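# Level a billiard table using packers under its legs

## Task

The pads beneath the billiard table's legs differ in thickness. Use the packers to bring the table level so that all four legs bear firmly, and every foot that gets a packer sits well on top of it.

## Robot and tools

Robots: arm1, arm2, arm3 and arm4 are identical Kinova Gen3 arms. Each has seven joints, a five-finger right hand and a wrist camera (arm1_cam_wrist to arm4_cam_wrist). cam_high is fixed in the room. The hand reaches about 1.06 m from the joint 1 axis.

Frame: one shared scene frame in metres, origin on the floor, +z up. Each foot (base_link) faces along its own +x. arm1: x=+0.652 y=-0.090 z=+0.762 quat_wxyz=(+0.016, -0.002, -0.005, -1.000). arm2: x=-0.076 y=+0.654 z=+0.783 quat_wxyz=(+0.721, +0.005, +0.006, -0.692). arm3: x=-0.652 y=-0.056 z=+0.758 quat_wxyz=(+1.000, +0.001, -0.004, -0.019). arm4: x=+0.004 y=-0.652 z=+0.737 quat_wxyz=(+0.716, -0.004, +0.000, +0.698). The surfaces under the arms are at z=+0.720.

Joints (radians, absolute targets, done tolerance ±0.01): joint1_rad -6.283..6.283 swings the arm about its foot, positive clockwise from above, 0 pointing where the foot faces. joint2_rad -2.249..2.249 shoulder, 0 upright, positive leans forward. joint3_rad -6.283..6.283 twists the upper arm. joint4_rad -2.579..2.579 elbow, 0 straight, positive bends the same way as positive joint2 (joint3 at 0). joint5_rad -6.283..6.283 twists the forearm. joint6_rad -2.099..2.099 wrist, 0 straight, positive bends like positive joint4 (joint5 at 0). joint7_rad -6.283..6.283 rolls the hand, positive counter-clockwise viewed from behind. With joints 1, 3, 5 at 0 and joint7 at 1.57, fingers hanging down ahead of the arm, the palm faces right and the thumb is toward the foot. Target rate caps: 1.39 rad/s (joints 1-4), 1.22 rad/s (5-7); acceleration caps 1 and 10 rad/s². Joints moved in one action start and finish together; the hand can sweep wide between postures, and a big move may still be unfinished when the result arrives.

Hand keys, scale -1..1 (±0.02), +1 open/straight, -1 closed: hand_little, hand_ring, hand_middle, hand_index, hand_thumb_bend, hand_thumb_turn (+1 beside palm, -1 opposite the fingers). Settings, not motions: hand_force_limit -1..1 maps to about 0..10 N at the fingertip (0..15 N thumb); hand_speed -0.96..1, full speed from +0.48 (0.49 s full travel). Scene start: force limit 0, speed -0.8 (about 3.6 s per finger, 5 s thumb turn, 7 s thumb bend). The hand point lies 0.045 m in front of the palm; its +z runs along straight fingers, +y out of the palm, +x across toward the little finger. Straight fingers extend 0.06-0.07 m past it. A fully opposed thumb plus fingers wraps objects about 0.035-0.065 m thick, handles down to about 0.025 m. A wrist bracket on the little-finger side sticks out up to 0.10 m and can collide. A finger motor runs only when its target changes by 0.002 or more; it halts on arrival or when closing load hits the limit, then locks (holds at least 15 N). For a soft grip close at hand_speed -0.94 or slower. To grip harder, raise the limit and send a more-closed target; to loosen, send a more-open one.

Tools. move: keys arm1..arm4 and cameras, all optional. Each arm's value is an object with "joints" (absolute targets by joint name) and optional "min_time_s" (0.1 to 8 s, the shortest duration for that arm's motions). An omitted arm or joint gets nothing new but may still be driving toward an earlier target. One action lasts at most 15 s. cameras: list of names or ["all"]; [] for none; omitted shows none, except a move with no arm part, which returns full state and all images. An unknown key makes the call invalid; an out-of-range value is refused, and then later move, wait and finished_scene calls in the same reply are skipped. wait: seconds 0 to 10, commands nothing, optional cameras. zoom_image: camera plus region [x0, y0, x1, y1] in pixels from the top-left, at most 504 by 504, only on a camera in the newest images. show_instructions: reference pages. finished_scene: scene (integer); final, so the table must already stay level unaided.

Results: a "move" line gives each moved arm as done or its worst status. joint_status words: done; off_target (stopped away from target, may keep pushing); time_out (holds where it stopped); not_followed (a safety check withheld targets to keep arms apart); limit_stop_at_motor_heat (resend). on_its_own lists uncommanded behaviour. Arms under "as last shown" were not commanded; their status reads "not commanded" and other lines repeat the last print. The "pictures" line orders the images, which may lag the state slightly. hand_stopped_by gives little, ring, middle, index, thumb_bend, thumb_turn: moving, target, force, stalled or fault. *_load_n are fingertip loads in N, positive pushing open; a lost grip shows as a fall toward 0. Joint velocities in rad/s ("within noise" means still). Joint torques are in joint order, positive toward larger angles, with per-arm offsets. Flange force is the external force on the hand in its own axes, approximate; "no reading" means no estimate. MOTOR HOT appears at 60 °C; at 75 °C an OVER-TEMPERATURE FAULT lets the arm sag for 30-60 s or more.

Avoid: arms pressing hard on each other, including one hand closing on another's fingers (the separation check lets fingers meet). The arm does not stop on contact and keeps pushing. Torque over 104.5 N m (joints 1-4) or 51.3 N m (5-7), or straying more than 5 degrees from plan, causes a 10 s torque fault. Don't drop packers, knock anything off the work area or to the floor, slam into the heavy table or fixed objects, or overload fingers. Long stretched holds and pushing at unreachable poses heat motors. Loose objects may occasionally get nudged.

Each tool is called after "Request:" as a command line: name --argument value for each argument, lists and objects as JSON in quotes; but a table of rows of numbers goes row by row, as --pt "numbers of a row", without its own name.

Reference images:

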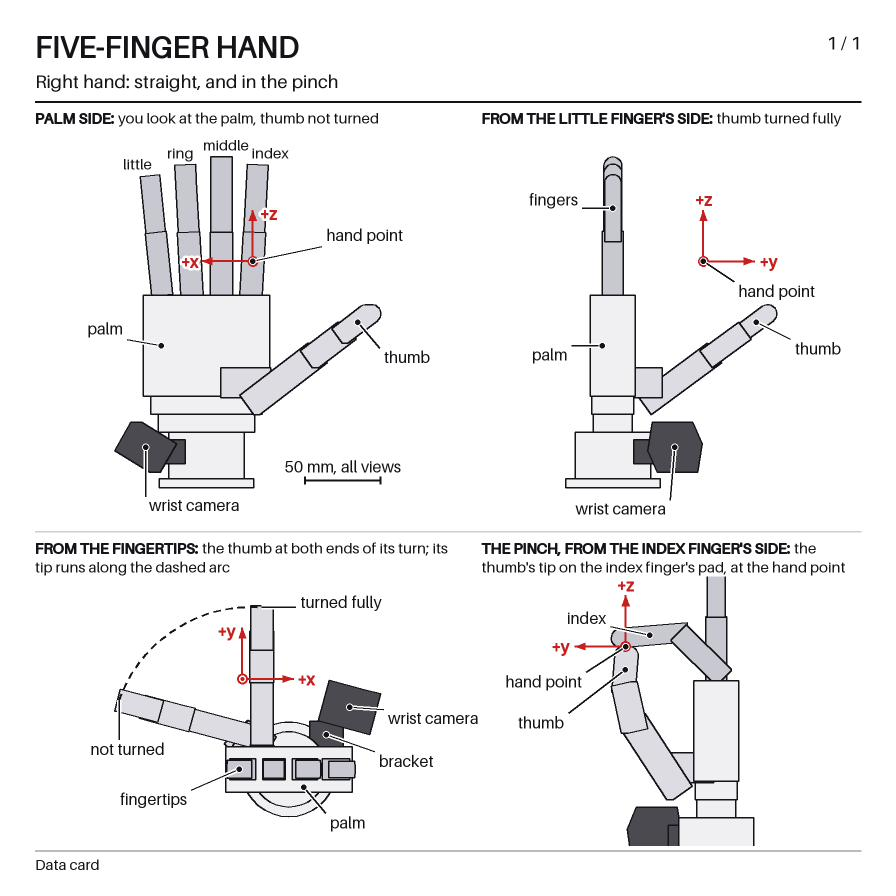

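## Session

Request:
move --cameras '["all"]'

Scene clock: 0.00 s.
Joint torques (N m): no reading
Motor temperatures (°C): arm1=[35 30 30 31 40 42 48] | arm2=[36 34 31 40 39 45 42] | arm3=[36 32 30 29 42 40 43] | arm4=[33 30 32 33 37 36 41]
Flange force (N): no reading
Joint velocities: within noise
arm1.joint_positions: joint1_rad=+0.597 joint2_rad=-0.405 joint3_rad=-0.122 joint4_rad=+1.644 joint5_rad=-0.062 joint6_rad=+2.070 joint7_rad=-1.650 hand_little=+1.000 hand_ring=+1.000 hand_middle=+1.000 hand_index=+1.000 hand_thumb_turn=+1.000 hand_thumb_bend=+1.000 hand_force_limit=+0.000 hand_speed=-0.800
arm1.joint_status: not commanded
arm1.hand_stopped_by: target,target,target,target,target,target
arm1.little_load_n: 0.0
arm1.ring_load_n: 0.0
arm1.middle_load_n: 0.0
arm1.index_load_n: 0.0
arm1.thumb_bend_load_n: 0.0
arm1.thumb_turn_load_n: 0.0
arm1.hand: x=+0.5286 y=-0.0907 z=+1.2139 quat_wxyz=(-0.025, -0.964, +0.251, -0.082) (m; scene frame)
arm2.joint_positions: joint1_rad=+0.629 joint2_rad=-0.542 joint3_rad=-0.025 joint4_rad=+1.339 joint5_rad=+0.061 joint6_rad=+1.970 joint7_rad=-1.955 hand_little=+1.000 hand_ring=+1.000 hand_middle=+1.000 hand_index=+1.000 hand_thumb_turn=+1.000 hand_thumb_bend=+1.000 hand_force_limit=+0.000 hand_speed=-0.800
arm2.joint_status: not commanded
arm2.hand_stopped_by: target,target,target,target,target,target
arm2.little_load_n: 0.0
arm2.ring_load_n: 0.0
arm2.middle_load_n: 0.0
arm2.index_load_n: 0.0
arm2.thumb_bend_load_n: 0.0
arm2.thumb_turn_load_n: 0.0
arm2.hand: x=-0.1652 y=+0.4961 z=+1.3629 quat_wxyz=(-0.088, -0.940, -0.286, +0.162) (m; scene frame)
arm3.joint_positions: joint1_rad=+0.767 joint2_rad=-0.257 joint3_rad=-0.110 joint4_rad=+1.610 joint5_rad=-0.013 joint6_rad=+1.903 joint7_rad=-1.743 hand_little=+1.000 hand_ring=+1.000 hand_middle=+1.000 hand_index=+1.000 hand_thumb_turn=+1.000 hand_thumb_bend=+1.000 hand_force_limit=+0.000 hand_speed=-0.800
arm3.joint_status: not commanded
arm3.hand_stopped_by: target,target,target,target,target,target
arm3.little_load_n: 0.0
arm3.ring_load_n: 0.0
arm3.middle_load_n: 0.0
arm3.index_load_n: 0.0
arm3.thumb_bend_load_n: 0.0
arm3.thumb_turn_load_n: 0.5
arm3.hand: x=-0.4762 y=-0.1583 z=+1.1934 quat_wxyz=(+0.055, -0.420, -0.906, -0.010) (m; scene frame)
arm4.joint_positions: joint1_rad=+0.811 joint2_rad=-0.361 joint3_rad=-0.110 joint4_rad=+1.424 joint5_rad=-0.015 joint6_rad=+1.850 joint7_rad=-2.206 hand_little=+1.000 hand_ring=+1.000 hand_middle=+1.000 hand_index=+1.000 hand_thumb_turn=+1.000 hand_thumb_bend=+1.000 hand_force_limit=+0.000 hand_speed=-0.800
arm4.joint_status: not commanded
arm4.hand_stopped_by: target,target,target,target,target,target
arm4.little_load_n: 0.0
arm4.ring_load_n: 0.0
arm4.middle_load_n: 0.0
arm4.index_load_n: 0.0
arm4.thumb_bend_load_n: 0.0
arm4.thumb_turn_load_n: 0.0
arm4.hand: x=+0.1579 y=-0.4456 z=+1.2667 quat_wxyz=(-0.094, +0.106, -0.988, -0.064) (m; scene frame)
pictures: arm1_cam_wrist, arm2_cam_wrist, arm3_cam_wrist, arm4_cam_wrist, cam_high
Images, in order (width x height): arm1_cam_wrist 896x504, arm2_cam_wrist 896x504, arm3_cam_wrist 896x504, arm4_cam_wrist 896x504, cam_high 896x504.

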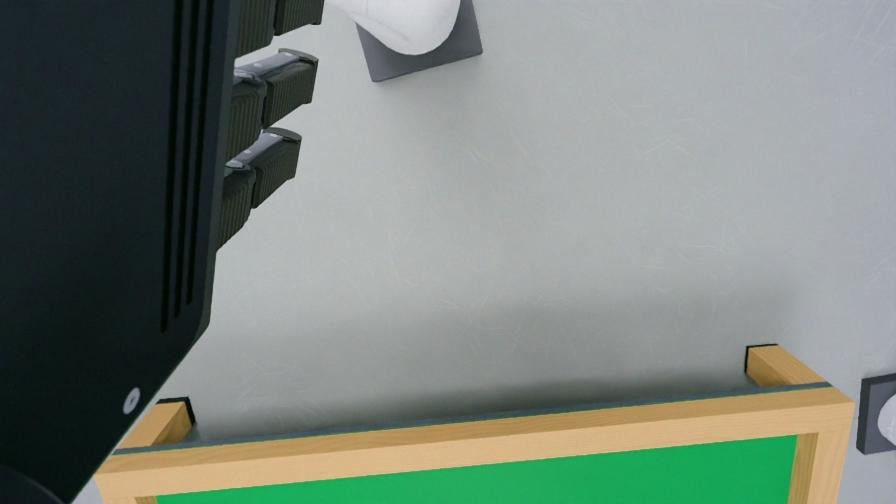

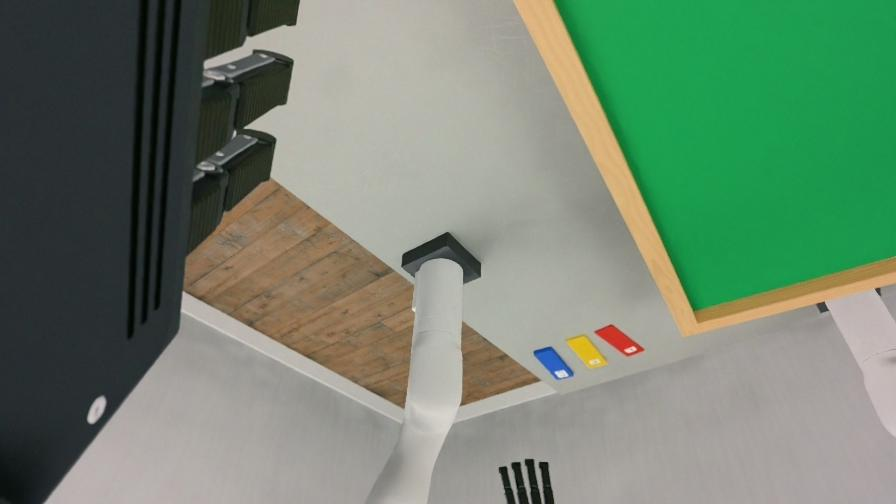

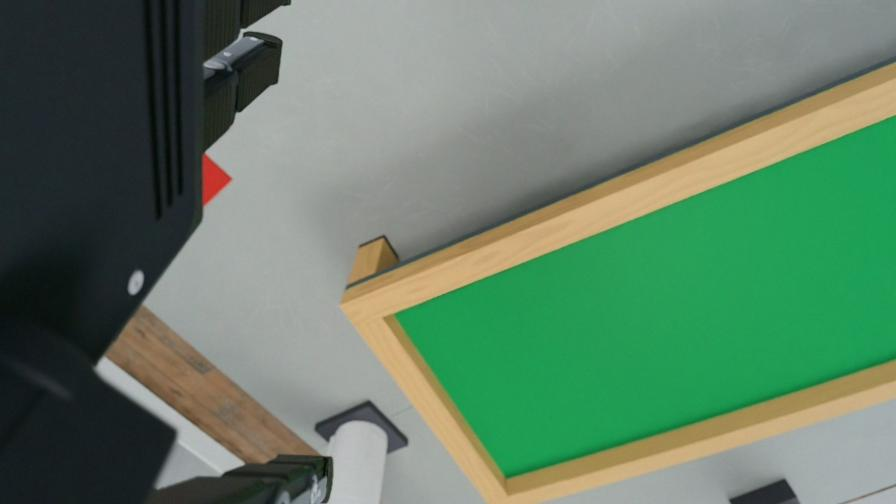

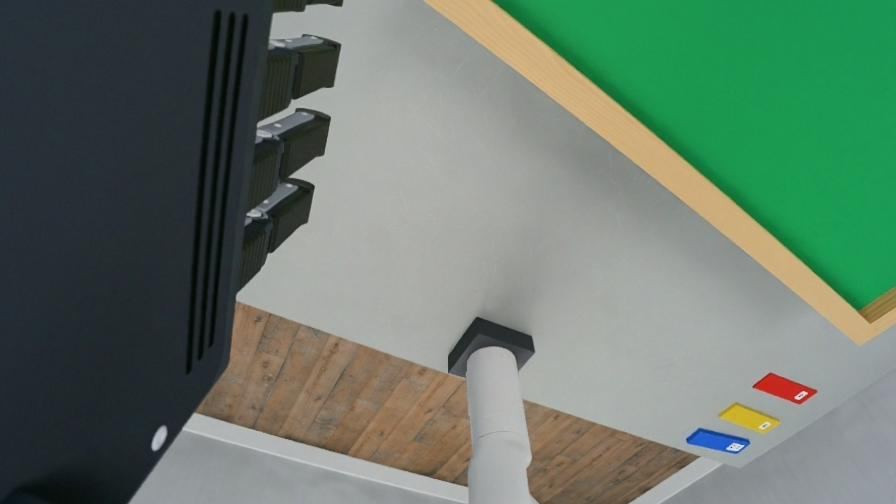

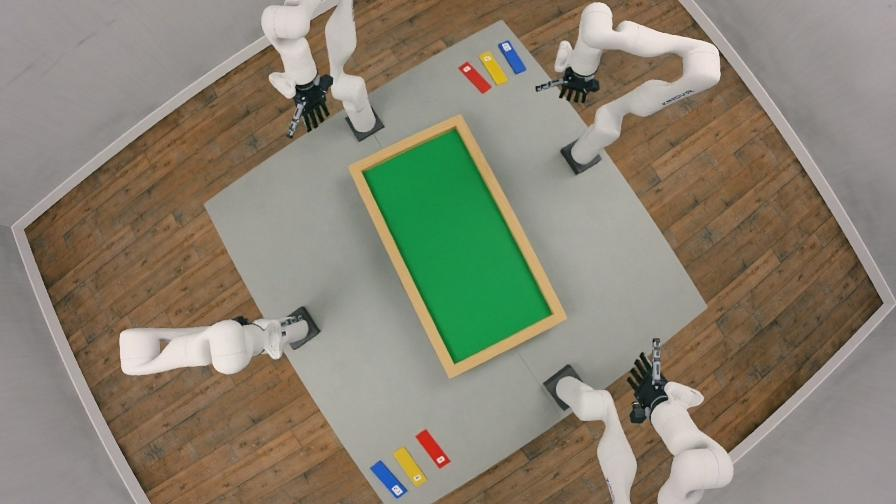

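Request:
zoom_image --camera "arm1_cam_wrist" --region '[100, 370, 240, 470]'

Request:
zoom_image --camera "arm1_cam_wrist" --region '[710, 320, 850, 420]'

Request:
zoom_image --camera "arm3_cam_wrist" --region '[320, 215, 440, 315]'

Request:
zoom_image --camera "cam_high" --region '[330, 90, 590, 390]'

Scaled by 3.600.

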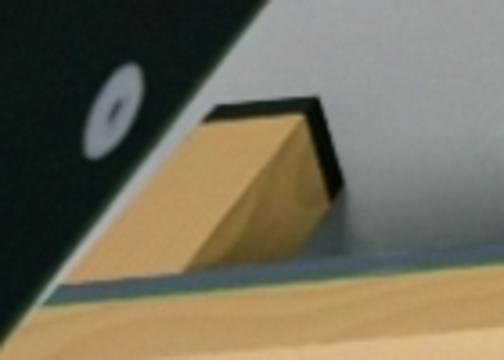

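Scaled by 3.600.

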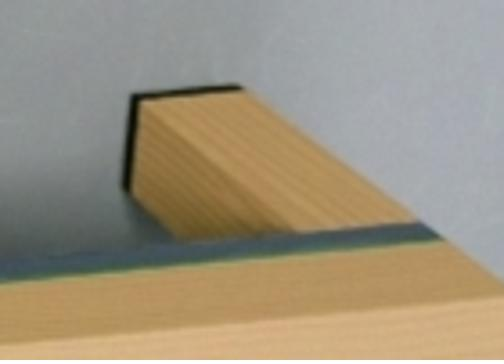

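Scaled by 4.200.

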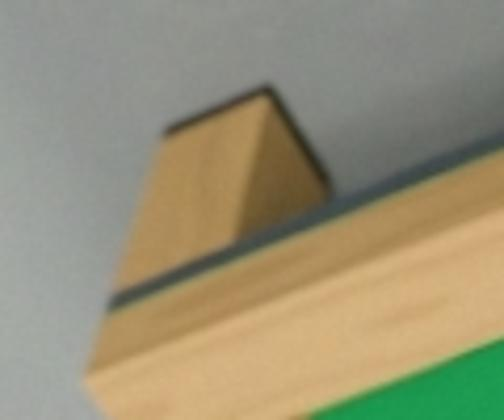

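Scaled by 1.680.

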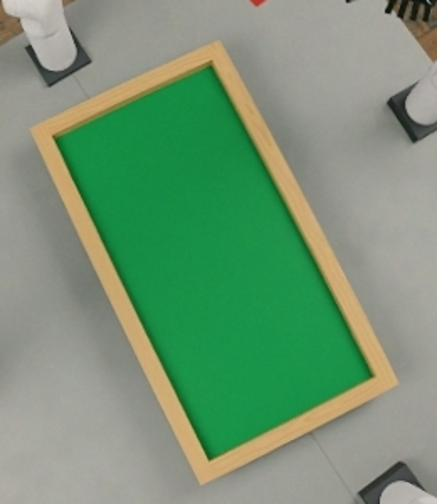

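Request:
move --arm3 '{"joints": {"joint1_rad": -0.65}, "min_time_s": 2}' --cameras '["arm3_cam_wrist"]'

Scene clock: 6.27 s.
Joint torques (N m): arm1=[0.1 0.63 0.02 -5.52 -0.09 0.85 0.07] | arm2=[-0.15 1.64 -0.94 -7.05 0.19 -0.92 -0.25] | arm3=[0.88 -2.13 0.15 -8.33 -0.06 0.01 0.31] | arm4=[0.1 -1.88 0.42 -7.57 0.24 -0.59 -0.54]
Motor temperatures (°C): arm1=[35 30 30 31 40 42 48] | arm2=[36 34 31 40 39 45 42] | arm3=[36 32 30 29 42 40 43] | arm4=[33 30 32 33 37 36 41]
Flange force (N): arm1=[-0.4 0.0 -5.0] | arm2=[-3.4 -1.9 -0.2] | arm3=[2.2 1.3 1.8] | arm4=[-2.4 0.4 -0.8]
move: arm3 done
Joint velocities: within noise
arm1, arm2, arm4: as last shown
arm3.joint_positions: joint1_rad=-0.650 joint2_rad=-0.257 joint3_rad=-0.110 joint4_rad=+1.610 joint5_rad=-0.013 joint6_rad=+1.903 joint7_rad=-1.743 hand_little=+1.000 hand_ring=+1.000 hand_middle=+1.000 hand_index=+1.000 hand_thumb_turn=+1.000 hand_thumb_bend=+1.000 hand_force_limit=+0.000 hand_speed=-0.800
arm3.joint_status: all done
arm3.hand_stopped_by: target,target,target,target,target,target
arm3.little_load_n: 0.0
arm3.ring_load_n: 0.0
arm3.middle_load_n: 0.0
arm3.index_load_n: 0.0
arm3.thumb_bend_load_n: 0.0
arm3.thumb_turn_load_n: 0.0
arm3.hand: x=-0.5276 y=+0.1047 z=+1.1936 quat_wxyz=(+0.045, +0.270, -0.961, +0.032) (m; scene frame)
arm4.ring_load_n: -0.5
pictures: arm3_cam_wrist
Images, in order (width x height): arm3_cam_wrist 896x504.

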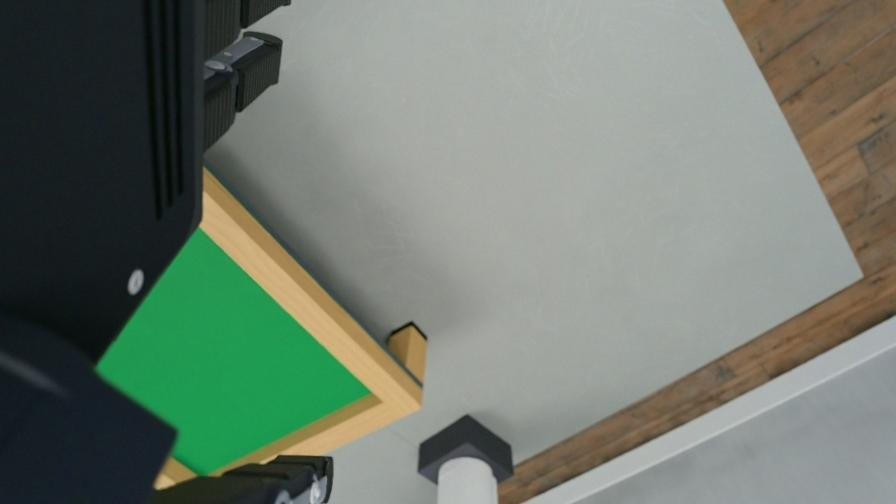

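Request:
zoom_image --camera "arm3_cam_wrist" --region '[360, 295, 460, 395]'

Scaled by 5.040.

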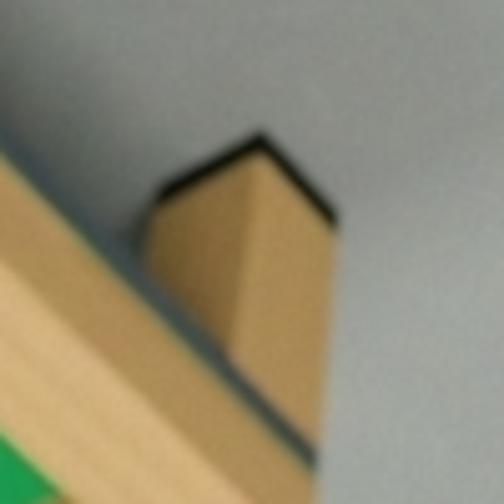

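Request:
move --arm3 '{"joints": {"joint1_rad": 1.1687, "joint2_rad": 0.5556, "joint3_rad": 0, "joint4_rad": 1.267, "joint5_rad": 0, "joint6_rad": 1.319, "joint7_rad": -0.482}, "min_time_s": 3}' --cameras '["arm3_cam_wrist"]'

Scene clock: 19.50 s.
Joint torques (N m): arm1=[0.18 0.61 0.19 -5.54 -0.09 0.89 0.1] | arm2=[-0.23 1.7 -0.93 -7.02 0.2 -0.89 -0.22] | arm3=[0.85 -17.74 0.08 -8.47 -0.23 -0.24 0.32] | arm4=[0.19 -1.87 0.46 -7.62 0.26 -0.6 -0.53]
Motor temperatures (°C): arm1=[35 30 30 31 40 42 48] | arm2=[36 34 31 40 39 45 42] | arm3=[36 33 30 29 42 40 43] | arm4=[33 30 32 33 37 36 41]
Flange force (N): arm1=[-0.6 0.6 -4.8] | arm2=[-3.3 -1.7 -0.2] | arm3=[-1.1 3.5 0.1] | arm4=[-2.2 0.4 -0.6]
move: arm3 done
Joint velocities: within noise
arm1, arm2, arm4: as last shown
arm2.index_load_n: 0.5
arm3.joint_positions: joint1_rad=+1.169 joint2_rad=+0.556 joint3_rad=+0.000 joint4_rad=+1.267 joint5_rad=+0.000 joint6_rad=+1.319 joint7_rad=-0.482 hand_little=+1.000 hand_ring=+1.000 hand_middle=+1.000 hand_index=+1.000 hand_thumb_turn=+1.000 hand_thumb_bend=+1.000 hand_force_limit=+0.000 hand_speed=-0.800
arm3.joint_status: all done
arm3.hand_stopped_by: target,target,target,target,target,target
arm3.little_load_n: 0.0
arm3.ring_load_n: 0.0
arm3.middle_load_n: 0.0
arm3.index_load_n: 0.0
arm3.thumb_bend_load_n: 0.0
arm3.thumb_turn_load_n: 0.0
arm3.hand: x=-0.4520 y=-0.5009 z=+1.0004 quat_wxyz=(-0.004, -0.059, -0.998, -0.002) (m; scene frame)
arm4.ring_load_n: 0.0
pictures: arm3_cam_wrist
Images, in order (width x height): arm3_cam_wrist 896x504.

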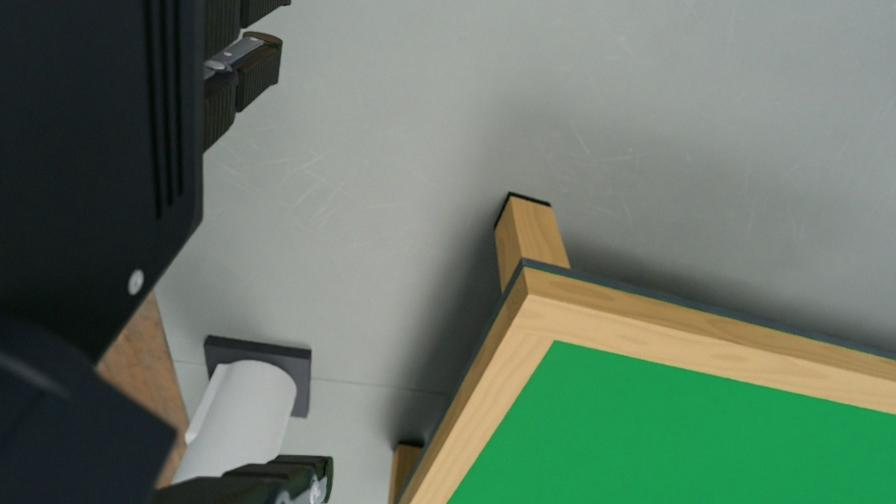

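Request:
move --cameras '["all"]'

Scene clock: 22.53 s.
Joint torques (N m): arm1=[0.08 0.55 0.2 -5.47 -0.14 0.84 0.06] | arm2=[-0.13 1.66 -0.93 -7.02 0.18 -0.89 -0.23] | arm3=[0.75 -17.66 0.1 -8.43 -0.17 -0.17 0.31] | arm4=[0.15 -1.89 0.44 -7.56 0.22 -0.62 -0.53]
Motor temperatures (°C): arm1=[35 30 30 31 40 42 48] | arm2=[36 34 31 40 39 45 42] | arm3=[36 33 30 29 42 40 43] | arm4=[33 30 32 33 37 36 41]
Flange force (N): arm1=[-0.7 0.5 -5.3] | arm2=[-3.4 -1.8 -0.2] | arm3=[-0.9 3.5 0.2] | arm4=[-2.4 0.4 -0.9]
Joint velocities: within noise
arm1.joint_positions: joint1_rad=+0.597 joint2_rad=-0.405 joint3_rad=-0.122 joint4_rad=+1.644 joint5_rad=-0.062 joint6_rad=+2.070 joint7_rad=-1.650 hand_little=+1.000 hand_ring=+1.000 hand_middle=+1.000 hand_index=+1.000 hand_thumb_turn=+1.000 hand_thumb_bend=+1.000 hand_force_limit=+0.000 hand_speed=-0.800
arm1.joint_status: not commanded
arm1.hand_stopped_by: target,target,target,target,target,target
arm1.little_load_n: 0.0
arm1.ring_load_n: 0.0
arm1.middle_load_n: -0.5
arm1.index_load_n: 0.5
arm1.thumb_bend_load_n: 0.0
arm1.thumb_turn_load_n: 0.0
arm1.hand: x=+0.5286 y=-0.0907 z=+1.2139 quat_wxyz=(-0.025, -0.964, +0.251, -0.082) (m; scene frame)
arm2.joint_positions: joint1_rad=+0.629 joint2_rad=-0.542 joint3_rad=-0.025 joint4_rad=+1.339 joint5_rad=+0.061 joint6_rad=+1.970 joint7_rad=-1.955 hand_little=+1.000 hand_ring=+1.000 hand_middle=+1.000 hand_index=+1.000 hand_thumb_turn=+1.000 hand_thumb_bend=+1.000 hand_force_limit=+0.000 hand_speed=-0.800
arm2.joint_status: not commanded
arm2.hand_stopped_by: target,target,target,target,target,target
arm2.little_load_n: 0.0
arm2.ring_load_n: 0.0
arm2.middle_load_n: 0.0
arm2.index_load_n: 0.0
arm2.thumb_bend_load_n: 0.0
arm2.thumb_turn_load_n: 0.0
arm2.hand: x=-0.1652 y=+0.4961 z=+1.3629 quat_wxyz=(-0.088, -0.940, -0.286, +0.162) (m; scene frame)
arm3.joint_positions: joint1_rad=+1.169 joint2_rad=+0.556 joint3_rad=+0.000 joint4_rad=+1.267 joint5_rad=+0.000 joint6_rad=+1.319 joint7_rad=-0.482 hand_little=+1.000 hand_ring=+1.000 hand_middle=+1.000 hand_index=+1.000 hand_thumb_turn=+1.000 hand_thumb_bend=+1.000 hand_force_limit=+0.000 hand_speed=-0.800
arm3.joint_status: all done
arm3.hand_stopped_by: target,target,target,target,target,target
arm3.little_load_n: 0.0
arm3.ring_load_n: 0.0
arm3.middle_load_n: 0.0
arm3.index_load_n: 0.0
arm3.thumb_bend_load_n: 0.0
arm3.thumb_turn_load_n: 0.0
arm3.hand: x=-0.4520 y=-0.5009 z=+1.0004 quat_wxyz=(-0.004, -0.059, -0.998, -0.002) (m; scene frame)
arm4.joint_positions: joint1_rad=+0.811 joint2_rad=-0.361 joint3_rad=-0.110 joint4_rad=+1.424 joint5_rad=-0.015 joint6_rad=+1.850 joint7_rad=-2.206 hand_little=+1.000 hand_ring=+1.000 hand_middle=+1.000 hand_index=+1.000 hand_thumb_turn=+1.000 hand_thumb_bend=+1.000 hand_force_limit=+0.000 hand_speed=-0.800
arm4.joint_status: not commanded
arm4.hand_stopped_by: target,target,target,target,target,target
arm4.little_load_n: 0.0
arm4.ring_load_n: -0.5
arm4.middle_load_n: 0.0
arm4.index_load_n: 0.0
arm4.thumb_bend_load_n: 0.0
arm4.thumb_turn_load_n: 0.0
arm4.hand: x=+0.1579 y=-0.4456 z=+1.2667 quat_wxyz=(-0.094, +0.106, -0.988, -0.064) (m; scene frame)
pictures: arm1_cam_wrist, arm2_cam_wrist, arm3_cam_wrist, arm4_cam_wrist, cam_high
Images, in order (width x height): arm1_cam_wrist 896x504, arm2_cam_wrist 896x504, arm3_cam_wrist 896x504, arm4_cam_wrist 896x504, cam_high 896x504.

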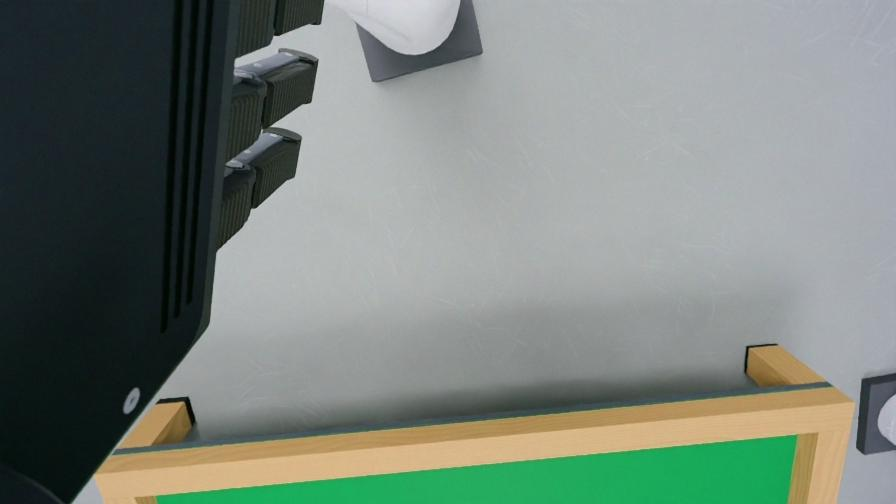

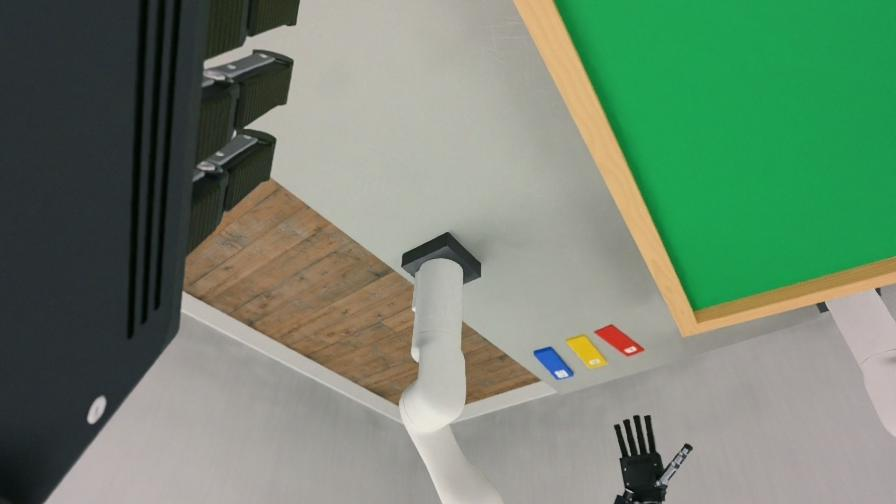

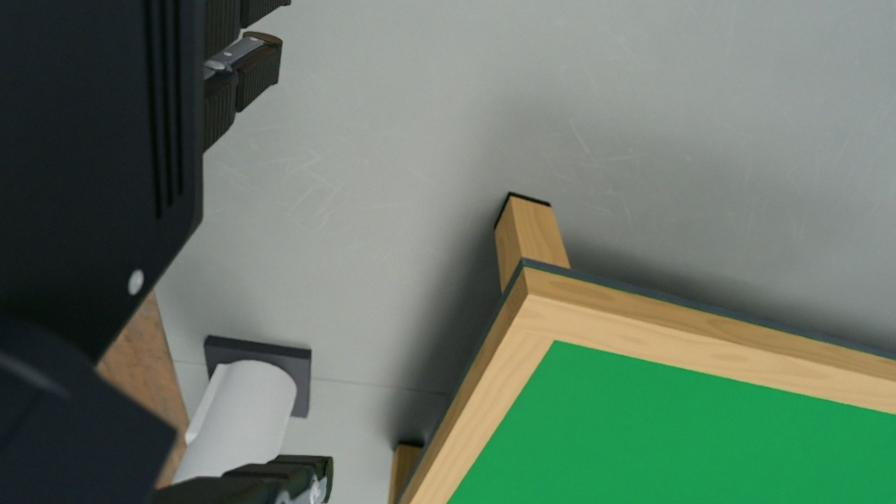

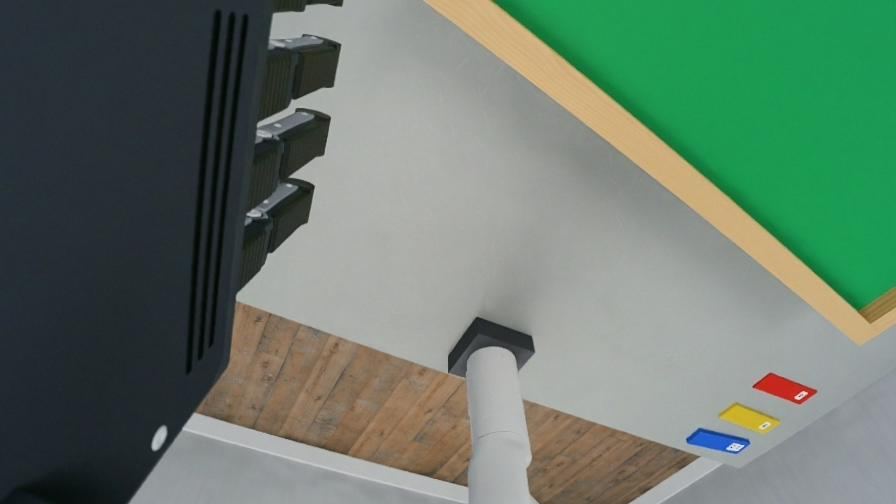

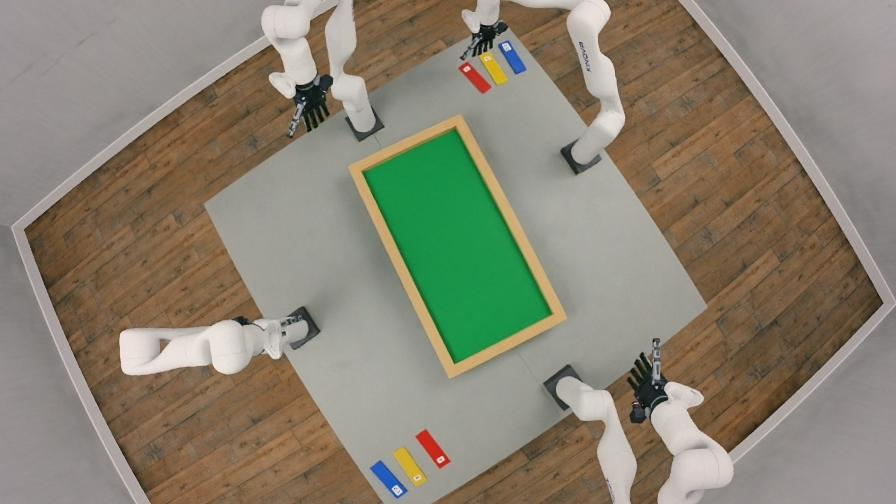

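Request:
zoom_image --camera "arm3_cam_wrist" --region '[480, 180, 580, 270]'

Request:
zoom_image --camera "arm1_cam_wrist" --region '[730, 330, 830, 400]'

Request:
zoom_image --camera "arm1_cam_wrist" --region '[130, 380, 230, 450]'

Request:
zoom_image --camera "arm2_cam_wrist" --region '[790, 270, 896, 340]'

Request:
zoom_image --camera "arm3_cam_wrist" --region '[360, 420, 460, 504]'

Scaled by 5.040.

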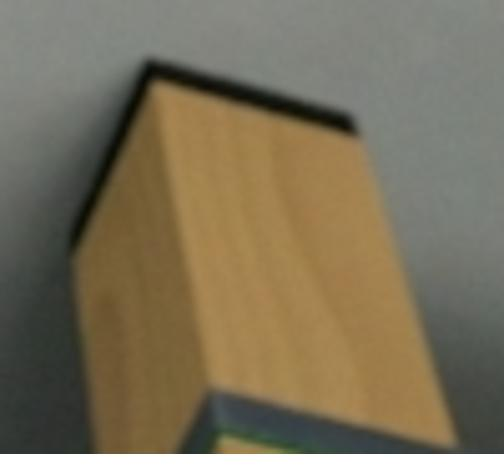

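Scaled by 5.040.

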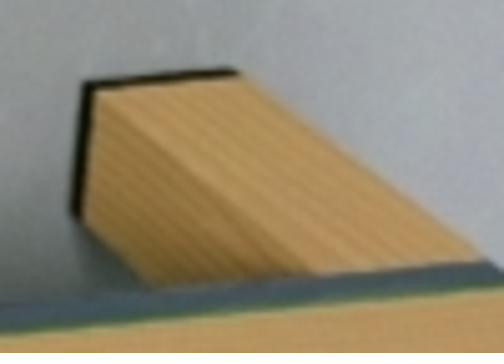

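Scaled by 5.040.

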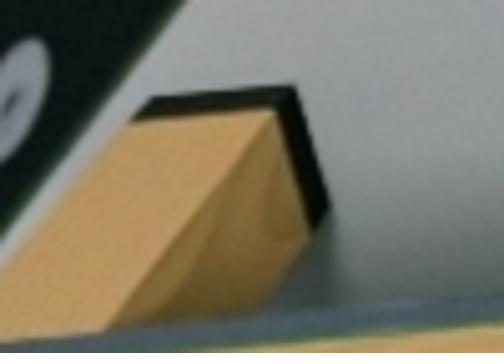

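Scaled by 4.755.

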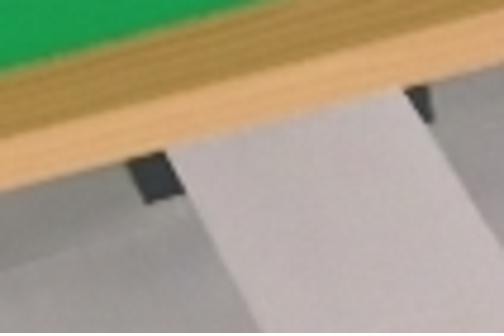

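Scaled by 5.040.

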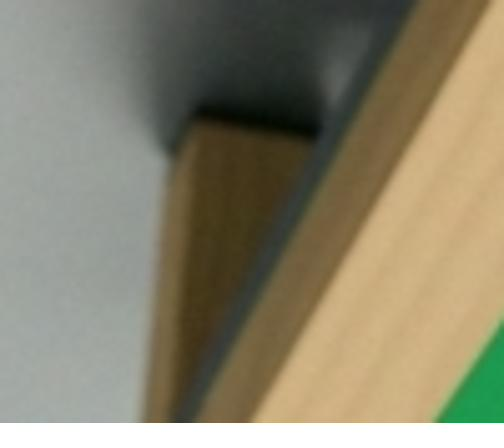

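Request:
move --arm1 '{"joints": {"joint1_rad": 0.585, "joint2_rad": 0.6904, "joint3_rad": 0, "joint4_rad": 2.1854, "joint5_rad": 1.7891, "joint6_rad": 0.8237, "joint7_rad": -2.8075}, "min_time_s": 4}' --arm3 '{"joints": {"joint5_rad": 1.8953, "joint6_rad": 0.9073, "joint7_rad": -3.1515}, "min_time_s": 3}' --cameras '["arm1_cam_wrist", "cam_high"]'

Request:
move --arm3 '{"joints": {"joint1_rad": 0.3972, "joint2_rad": 0.6424, "joint4_rad": 2.5155}, "min_time_s": 3}' --cameras '["arm3_cam_wrist", "cam_high"]'

Scene clock: 40.83 s.
Joint torques (N m): arm1=[-0.13 -15.25 1.29 -1.3 0.44 2.36 -0.04] | arm2=[-0.14 1.71 -0.99 -7.03 0.2 -0.89 -0.23] | arm3=[0.73 -19.43 1.11 -10.22 1.56 0.72 0.31] | arm4=[0.21 -1.94 0.46 -7.61 0.21 -0.58 -0.52]
Motor temperatures (°C): arm1=[35 30 30 31 40 42 48] | arm2=[36 34 31 40 39 45 42] | arm3=[36 33 30 29 42 40 43] | arm4=[33 30 32 33 37 36 41]
Flange force (N): arm1=[-4.8 -2.4 2.4] | arm2=[-3.3 -2.0 -0.1] | arm3=[3.2 -1.1 -4.5] | arm4=[-2.4 0.5 -0.6]
move: arm1 done; arm3 done
Joint velocities: within noise
arm1.joint_positions: joint1_rad=+0.585 joint2_rad=+0.690 joint3_rad=+0.000 joint4_rad=+2.185 joint5_rad=+1.789 joint6_rad=+0.824 joint7_rad=-2.807 hand_little=+1.000 hand_ring=+1.000 hand_middle=+1.000 hand_index=+1.000 hand_thumb_turn=+1.000 hand_thumb_bend=+1.000 hand_force_limit=+0.000 hand_speed=-0.800
arm1.joint_status: all done
arm1.hand_stopped_by: target,target,target,target,target,target
arm1.little_load_n: 0.0
arm1.ring_load_n: 0.0
arm1.middle_load_n: 0.0
arm1.index_load_n: 0.0
arm1.thumb_bend_load_n: 0.0
arm1.thumb_turn_load_n: 0.0
arm1.hand: x=+0.3619 y=+0.3344 z=+0.8199 quat_wxyz=(+0.434, -0.899, +0.053, -0.025) (m; scene frame)
arm2, arm4: as last shown
arm3.joint_positions: joint1_rad=+1.169 joint2_rad=+0.556 joint3_rad=+0.000 joint4_rad=+1.267 joint5_rad=+1.895 joint6_rad=+0.907 joint7_rad=-3.152 hand_little=+1.000 hand_ring=+1.000 hand_middle=+1.000 hand_index=+1.000 hand_thumb_turn=+1.000 hand_thumb_bend=+1.000 hand_force_limit=+0.000 hand_speed=-0.800
arm3.joint_status: all done
arm3.hand_stopped_by: target,target,target,target,target,target
arm3.little_load_n: 0.0
arm3.ring_load_n: 0.0
arm3.middle_load_n: 0.0
arm3.index_load_n: 0.0
arm3.thumb_bend_load_n: 0.0
arm3.thumb_turn_load_n: 0.0
arm3.hand: x=-0.5816 y=-0.8727 z=+1.3555 quat_wxyz=(-0.254, -0.502, -0.454, +0.691) (m; scene frame)
arm4.ring_load_n: 0.5
pictures: arm1_cam_wrist, cam_high
Images, in order (width x height): arm1_cam_wrist 896x504, cam_high 896x504.

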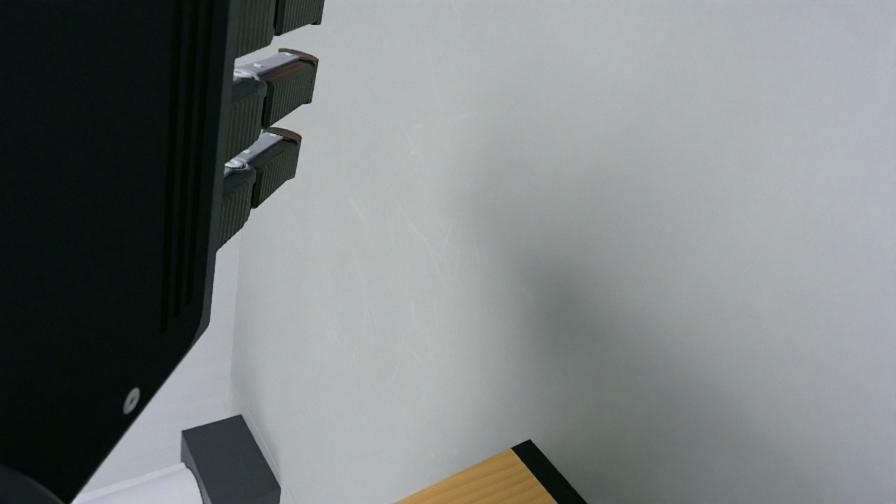

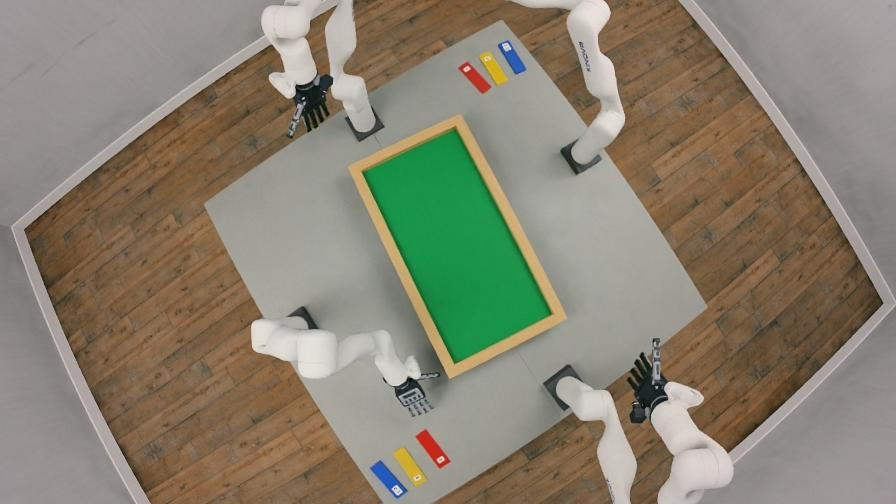

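Scene clock: 44.17 s.
Joint torques (N m): arm1=[-0.17 -15.33 1.32 -1.25 0.45 2.34 0.04] | arm2=[-0.13 1.68 -0.99 -7.05 0.16 -0.91 -0.22] | arm3=[0.87 -11.45 1.2 -1.28 -0.13 1.67 0.26] | arm4=[0.16 -1.84 0.47 -7.59 0.23 -0.6 -0.57]
Motor temperatures (°C): arm1=[35 30 30 31 40 42 48] | arm2=[36 34 31 40 39 45 42] | arm3=[36 33 30 29 42 40 43] | arm4=[33 30 32 33 37 36 41]
Flange force (N): arm1=[-4.8 -2.0 2.7] | arm2=[-3.4 -2.0 -0.1] | arm3=[2.2 1.8 -3.4] | arm4=[-2.3 0.3 -0.7]
move: arm3 done
Joint velocities: within noise
arm1, arm2, arm4: as last shown
arm2.middle_load_n: 0.5
arm3.joint_positions: joint1_rad=+0.397 joint2_rad=+0.642 joint3_rad=+0.000 joint4_rad=+2.516 joint5_rad=+1.895 joint6_rad=+0.907 joint7_rad=-3.152 hand_little=+1.000 hand_ring=+1.000 hand_middle=+1.000 hand_index=+1.000 hand_thumb_turn=+1.000 hand_thumb_bend=+1.000 hand_force_limit=+0.000 hand_speed=-0.800
arm3.joint_status: all done
arm3.hand_stopped_by: target,target,target,target,target,target
arm3.little_load_n: 0.0
arm3.ring_load_n: 0.0
arm3.middle_load_n: 0.0
arm3.index_load_n: 0.0
arm3.thumb_bend_load_n: 0.0
arm3.thumb_turn_load_n: 0.0
arm3.hand: x=-0.4349 y=-0.3995 z=+0.8192 quat_wxyz=(+0.025, -0.053, -0.899, +0.434) (m; scene frame)
arm4.ring_load_n: 0.0
arm4.thumb_bend_load_n: -0.5
pictures: arm3_cam_wrist, cam_high
Images, in order (width x height): arm3_cam_wrist 896x504, cam_high 896x504.

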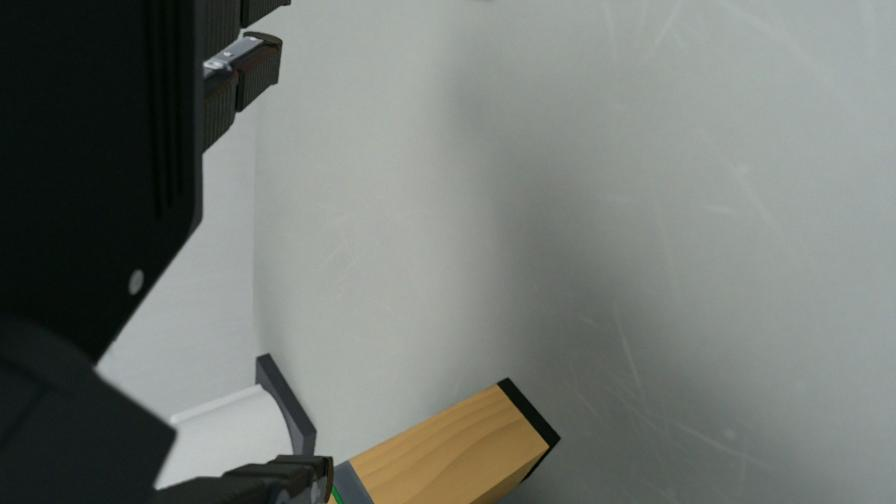

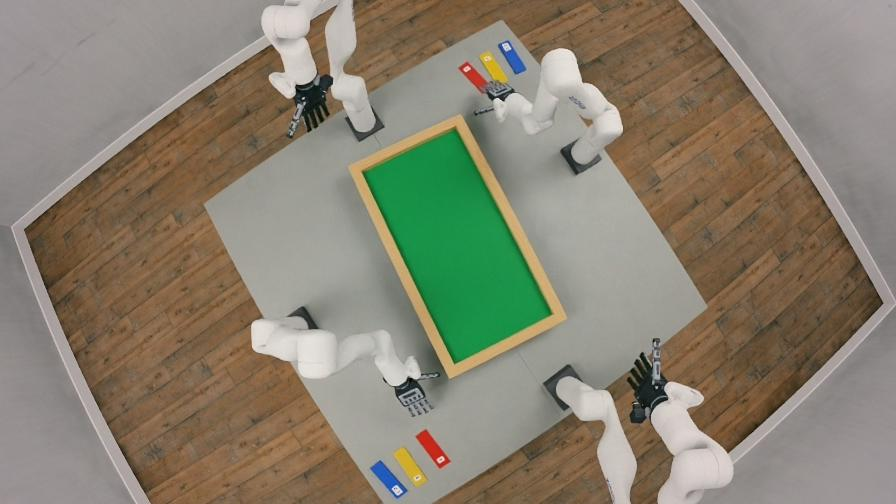

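Request:
zoom_image --camera "arm3_cam_wrist" --region '[470, 360, 590, 490]'

Request:
move --cameras '["arm1_cam_wrist"]'

Request:
zoom_image --camera "arm1_cam_wrist" --region '[480, 410, 600, 504]'

Scaled by 3.877.

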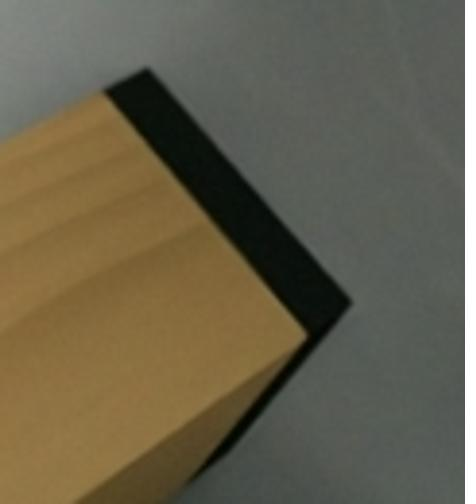

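Scene clock: 44.37 s.
Joint torques (N m): arm1=[0.06 -15.34 1.39 -1.2 0.48 2.36 0.01] | arm2=[-0.09 1.62 -1 -7.02 0.21 -0.89 -0.24] | arm3=[0.91 -11.58 1.28 -1.35 -0.17 1.72 0.24] | arm4=[0.23 -1.89 0.45 -7.6 0.24 -0.54 -0.52]
Motor temperatures (°C): arm1=[35 30 30 31 40 42 48] | arm2=[36 34 31 40 39 45 42] | arm3=[36 33 30 29 42 40 43] | arm4=[33 30 32 33 37 36 41]
Flange force (N): arm1=[-5.4 -1.9 2.3] | arm2=[-3.6 -2.1 -0.2] | arm3=[2.4 2.3 -3.1] | arm4=[-2.3 0.5 -0.5]
Joint velocities: within noise
arm1.joint_positions: joint1_rad=+0.585 joint2_rad=+0.690 joint3_rad=+0.000 joint4_rad=+2.185 joint5_rad=+1.789 joint6_rad=+0.824 joint7_rad=-2.807 hand_little=+1.000 hand_ring=+1.000 hand_middle=+1.000 hand_index=+1.000 hand_thumb_turn=+1.000 hand_thumb_bend=+1.000 hand_force_limit=+0.000 hand_speed=-0.800
arm1.joint_status: not commanded
arm1.hand_stopped_by: target,target,target,target,target,target
arm1.little_load_n: 0.0
arm1.ring_load_n: 0.0
arm1.middle_load_n: 0.0
arm1.index_load_n: 0.0
arm1.thumb_bend_load_n: 0.0
arm1.thumb_turn_load_n: 0.0
arm1.hand: x=+0.3619 y=+0.3344 z=+0.8199 quat_wxyz=(+0.434, -0.899, +0.053, -0.025) (m; scene frame)
arm2.joint_positions: joint1_rad=+0.629 joint2_rad=-0.542 joint3_rad=-0.025 joint4_rad=+1.339 joint5_rad=+0.061 joint6_rad=+1.970 joint7_rad=-1.955 hand_little=+1.000 hand_ring=+1.000 hand_middle=+1.000 hand_index=+1.000 hand_thumb_turn=+1.000 hand_thumb_bend=+1.000 hand_force_limit=+0.000 hand_speed=-0.800
arm2.joint_status: not commanded
arm2.hand_stopped_by: target,target,target,target,target,target
arm2.little_load_n: 0.0
arm2.ring_load_n: 0.0
arm2.middle_load_n: 0.0
arm2.index_load_n: 0.0
arm2.thumb_bend_load_n: 0.0
arm2.thumb_turn_load_n: 0.0
arm2.hand: x=-0.1652 y=+0.4961 z=+1.3629 quat_wxyz=(-0.088, -0.940, -0.286, +0.162) (m; scene frame)
arm3.joint_positions: joint1_rad=+0.397 joint2_rad=+0.642 joint3_rad=+0.000 joint4_rad=+2.516 joint5_rad=+1.895 joint6_rad=+0.907 joint7_rad=-3.152 hand_little=+1.000 hand_ring=+1.000 hand_middle=+1.000 hand_index=+1.000 hand_thumb_turn=+1.000 hand_thumb_bend=+1.000 hand_force_limit=+0.000 hand_speed=-0.800
arm3.joint_status: all done
arm3.hand_stopped_by: target,target,target,target,target,target
arm3.little_load_n: 0.0
arm3.ring_load_n: 0.0
arm3.middle_load_n: 0.0
arm3.index_load_n: 0.0
arm3.thumb_bend_load_n: 0.0
arm3.thumb_turn_load_n: 0.0
arm3.hand: x=-0.4349 y=-0.3995 z=+0.8192 quat_wxyz=(+0.025, -0.053, -0.899, +0.434) (m; scene frame)
arm4.joint_positions: joint1_rad=+0.811 joint2_rad=-0.361 joint3_rad=-0.110 joint4_rad=+1.424 joint5_rad=-0.015 joint6_rad=+1.850 joint7_rad=-2.206 hand_little=+1.000 hand_ring=+1.000 hand_middle=+1.000 hand_index=+1.000 hand_thumb_turn=+1.000 hand_thumb_bend=+1.000 hand_force_limit=+0.000 hand_speed=-0.800
arm4.joint_status: not commanded
arm4.hand_stopped_by: target,target,target,target,target,target
arm4.little_load_n: 0.0
arm4.ring_load_n: 0.0
arm4.middle_load_n: 0.0
arm4.index_load_n: 0.5
arm4.thumb_bend_load_n: 0.0
arm4.thumb_turn_load_n: 0.0
arm4.hand: x=+0.1579 y=-0.4456 z=+1.2667 quat_wxyz=(-0.094, +0.106, -0.988, -0.064) (m; scene frame)
pictures: arm1_cam_wrist
Images, in order (width x height): arm1_cam_wrist 896x504.

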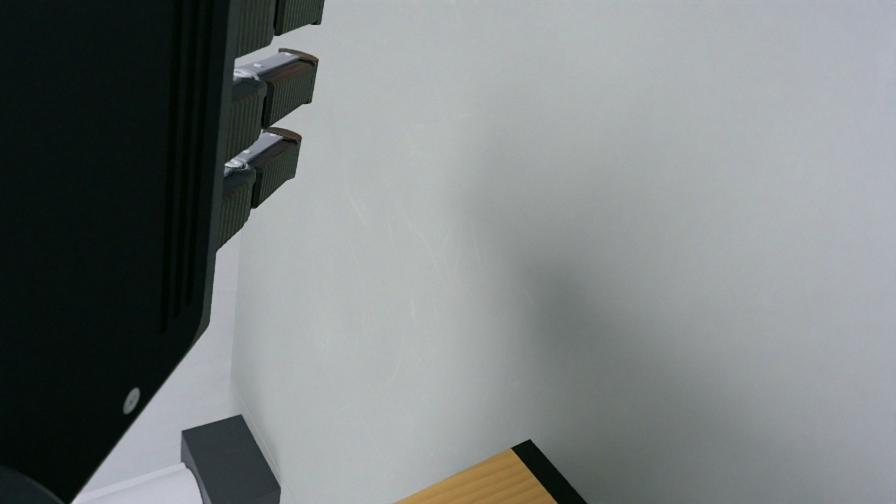

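Scaled by 4.200.

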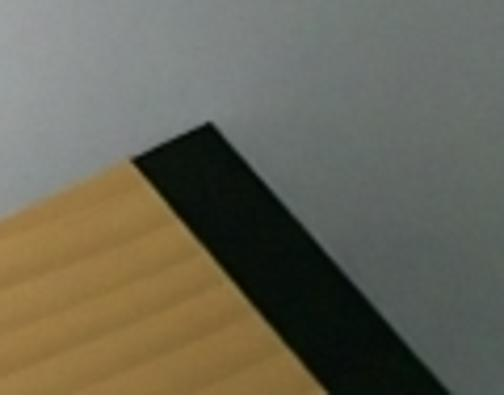

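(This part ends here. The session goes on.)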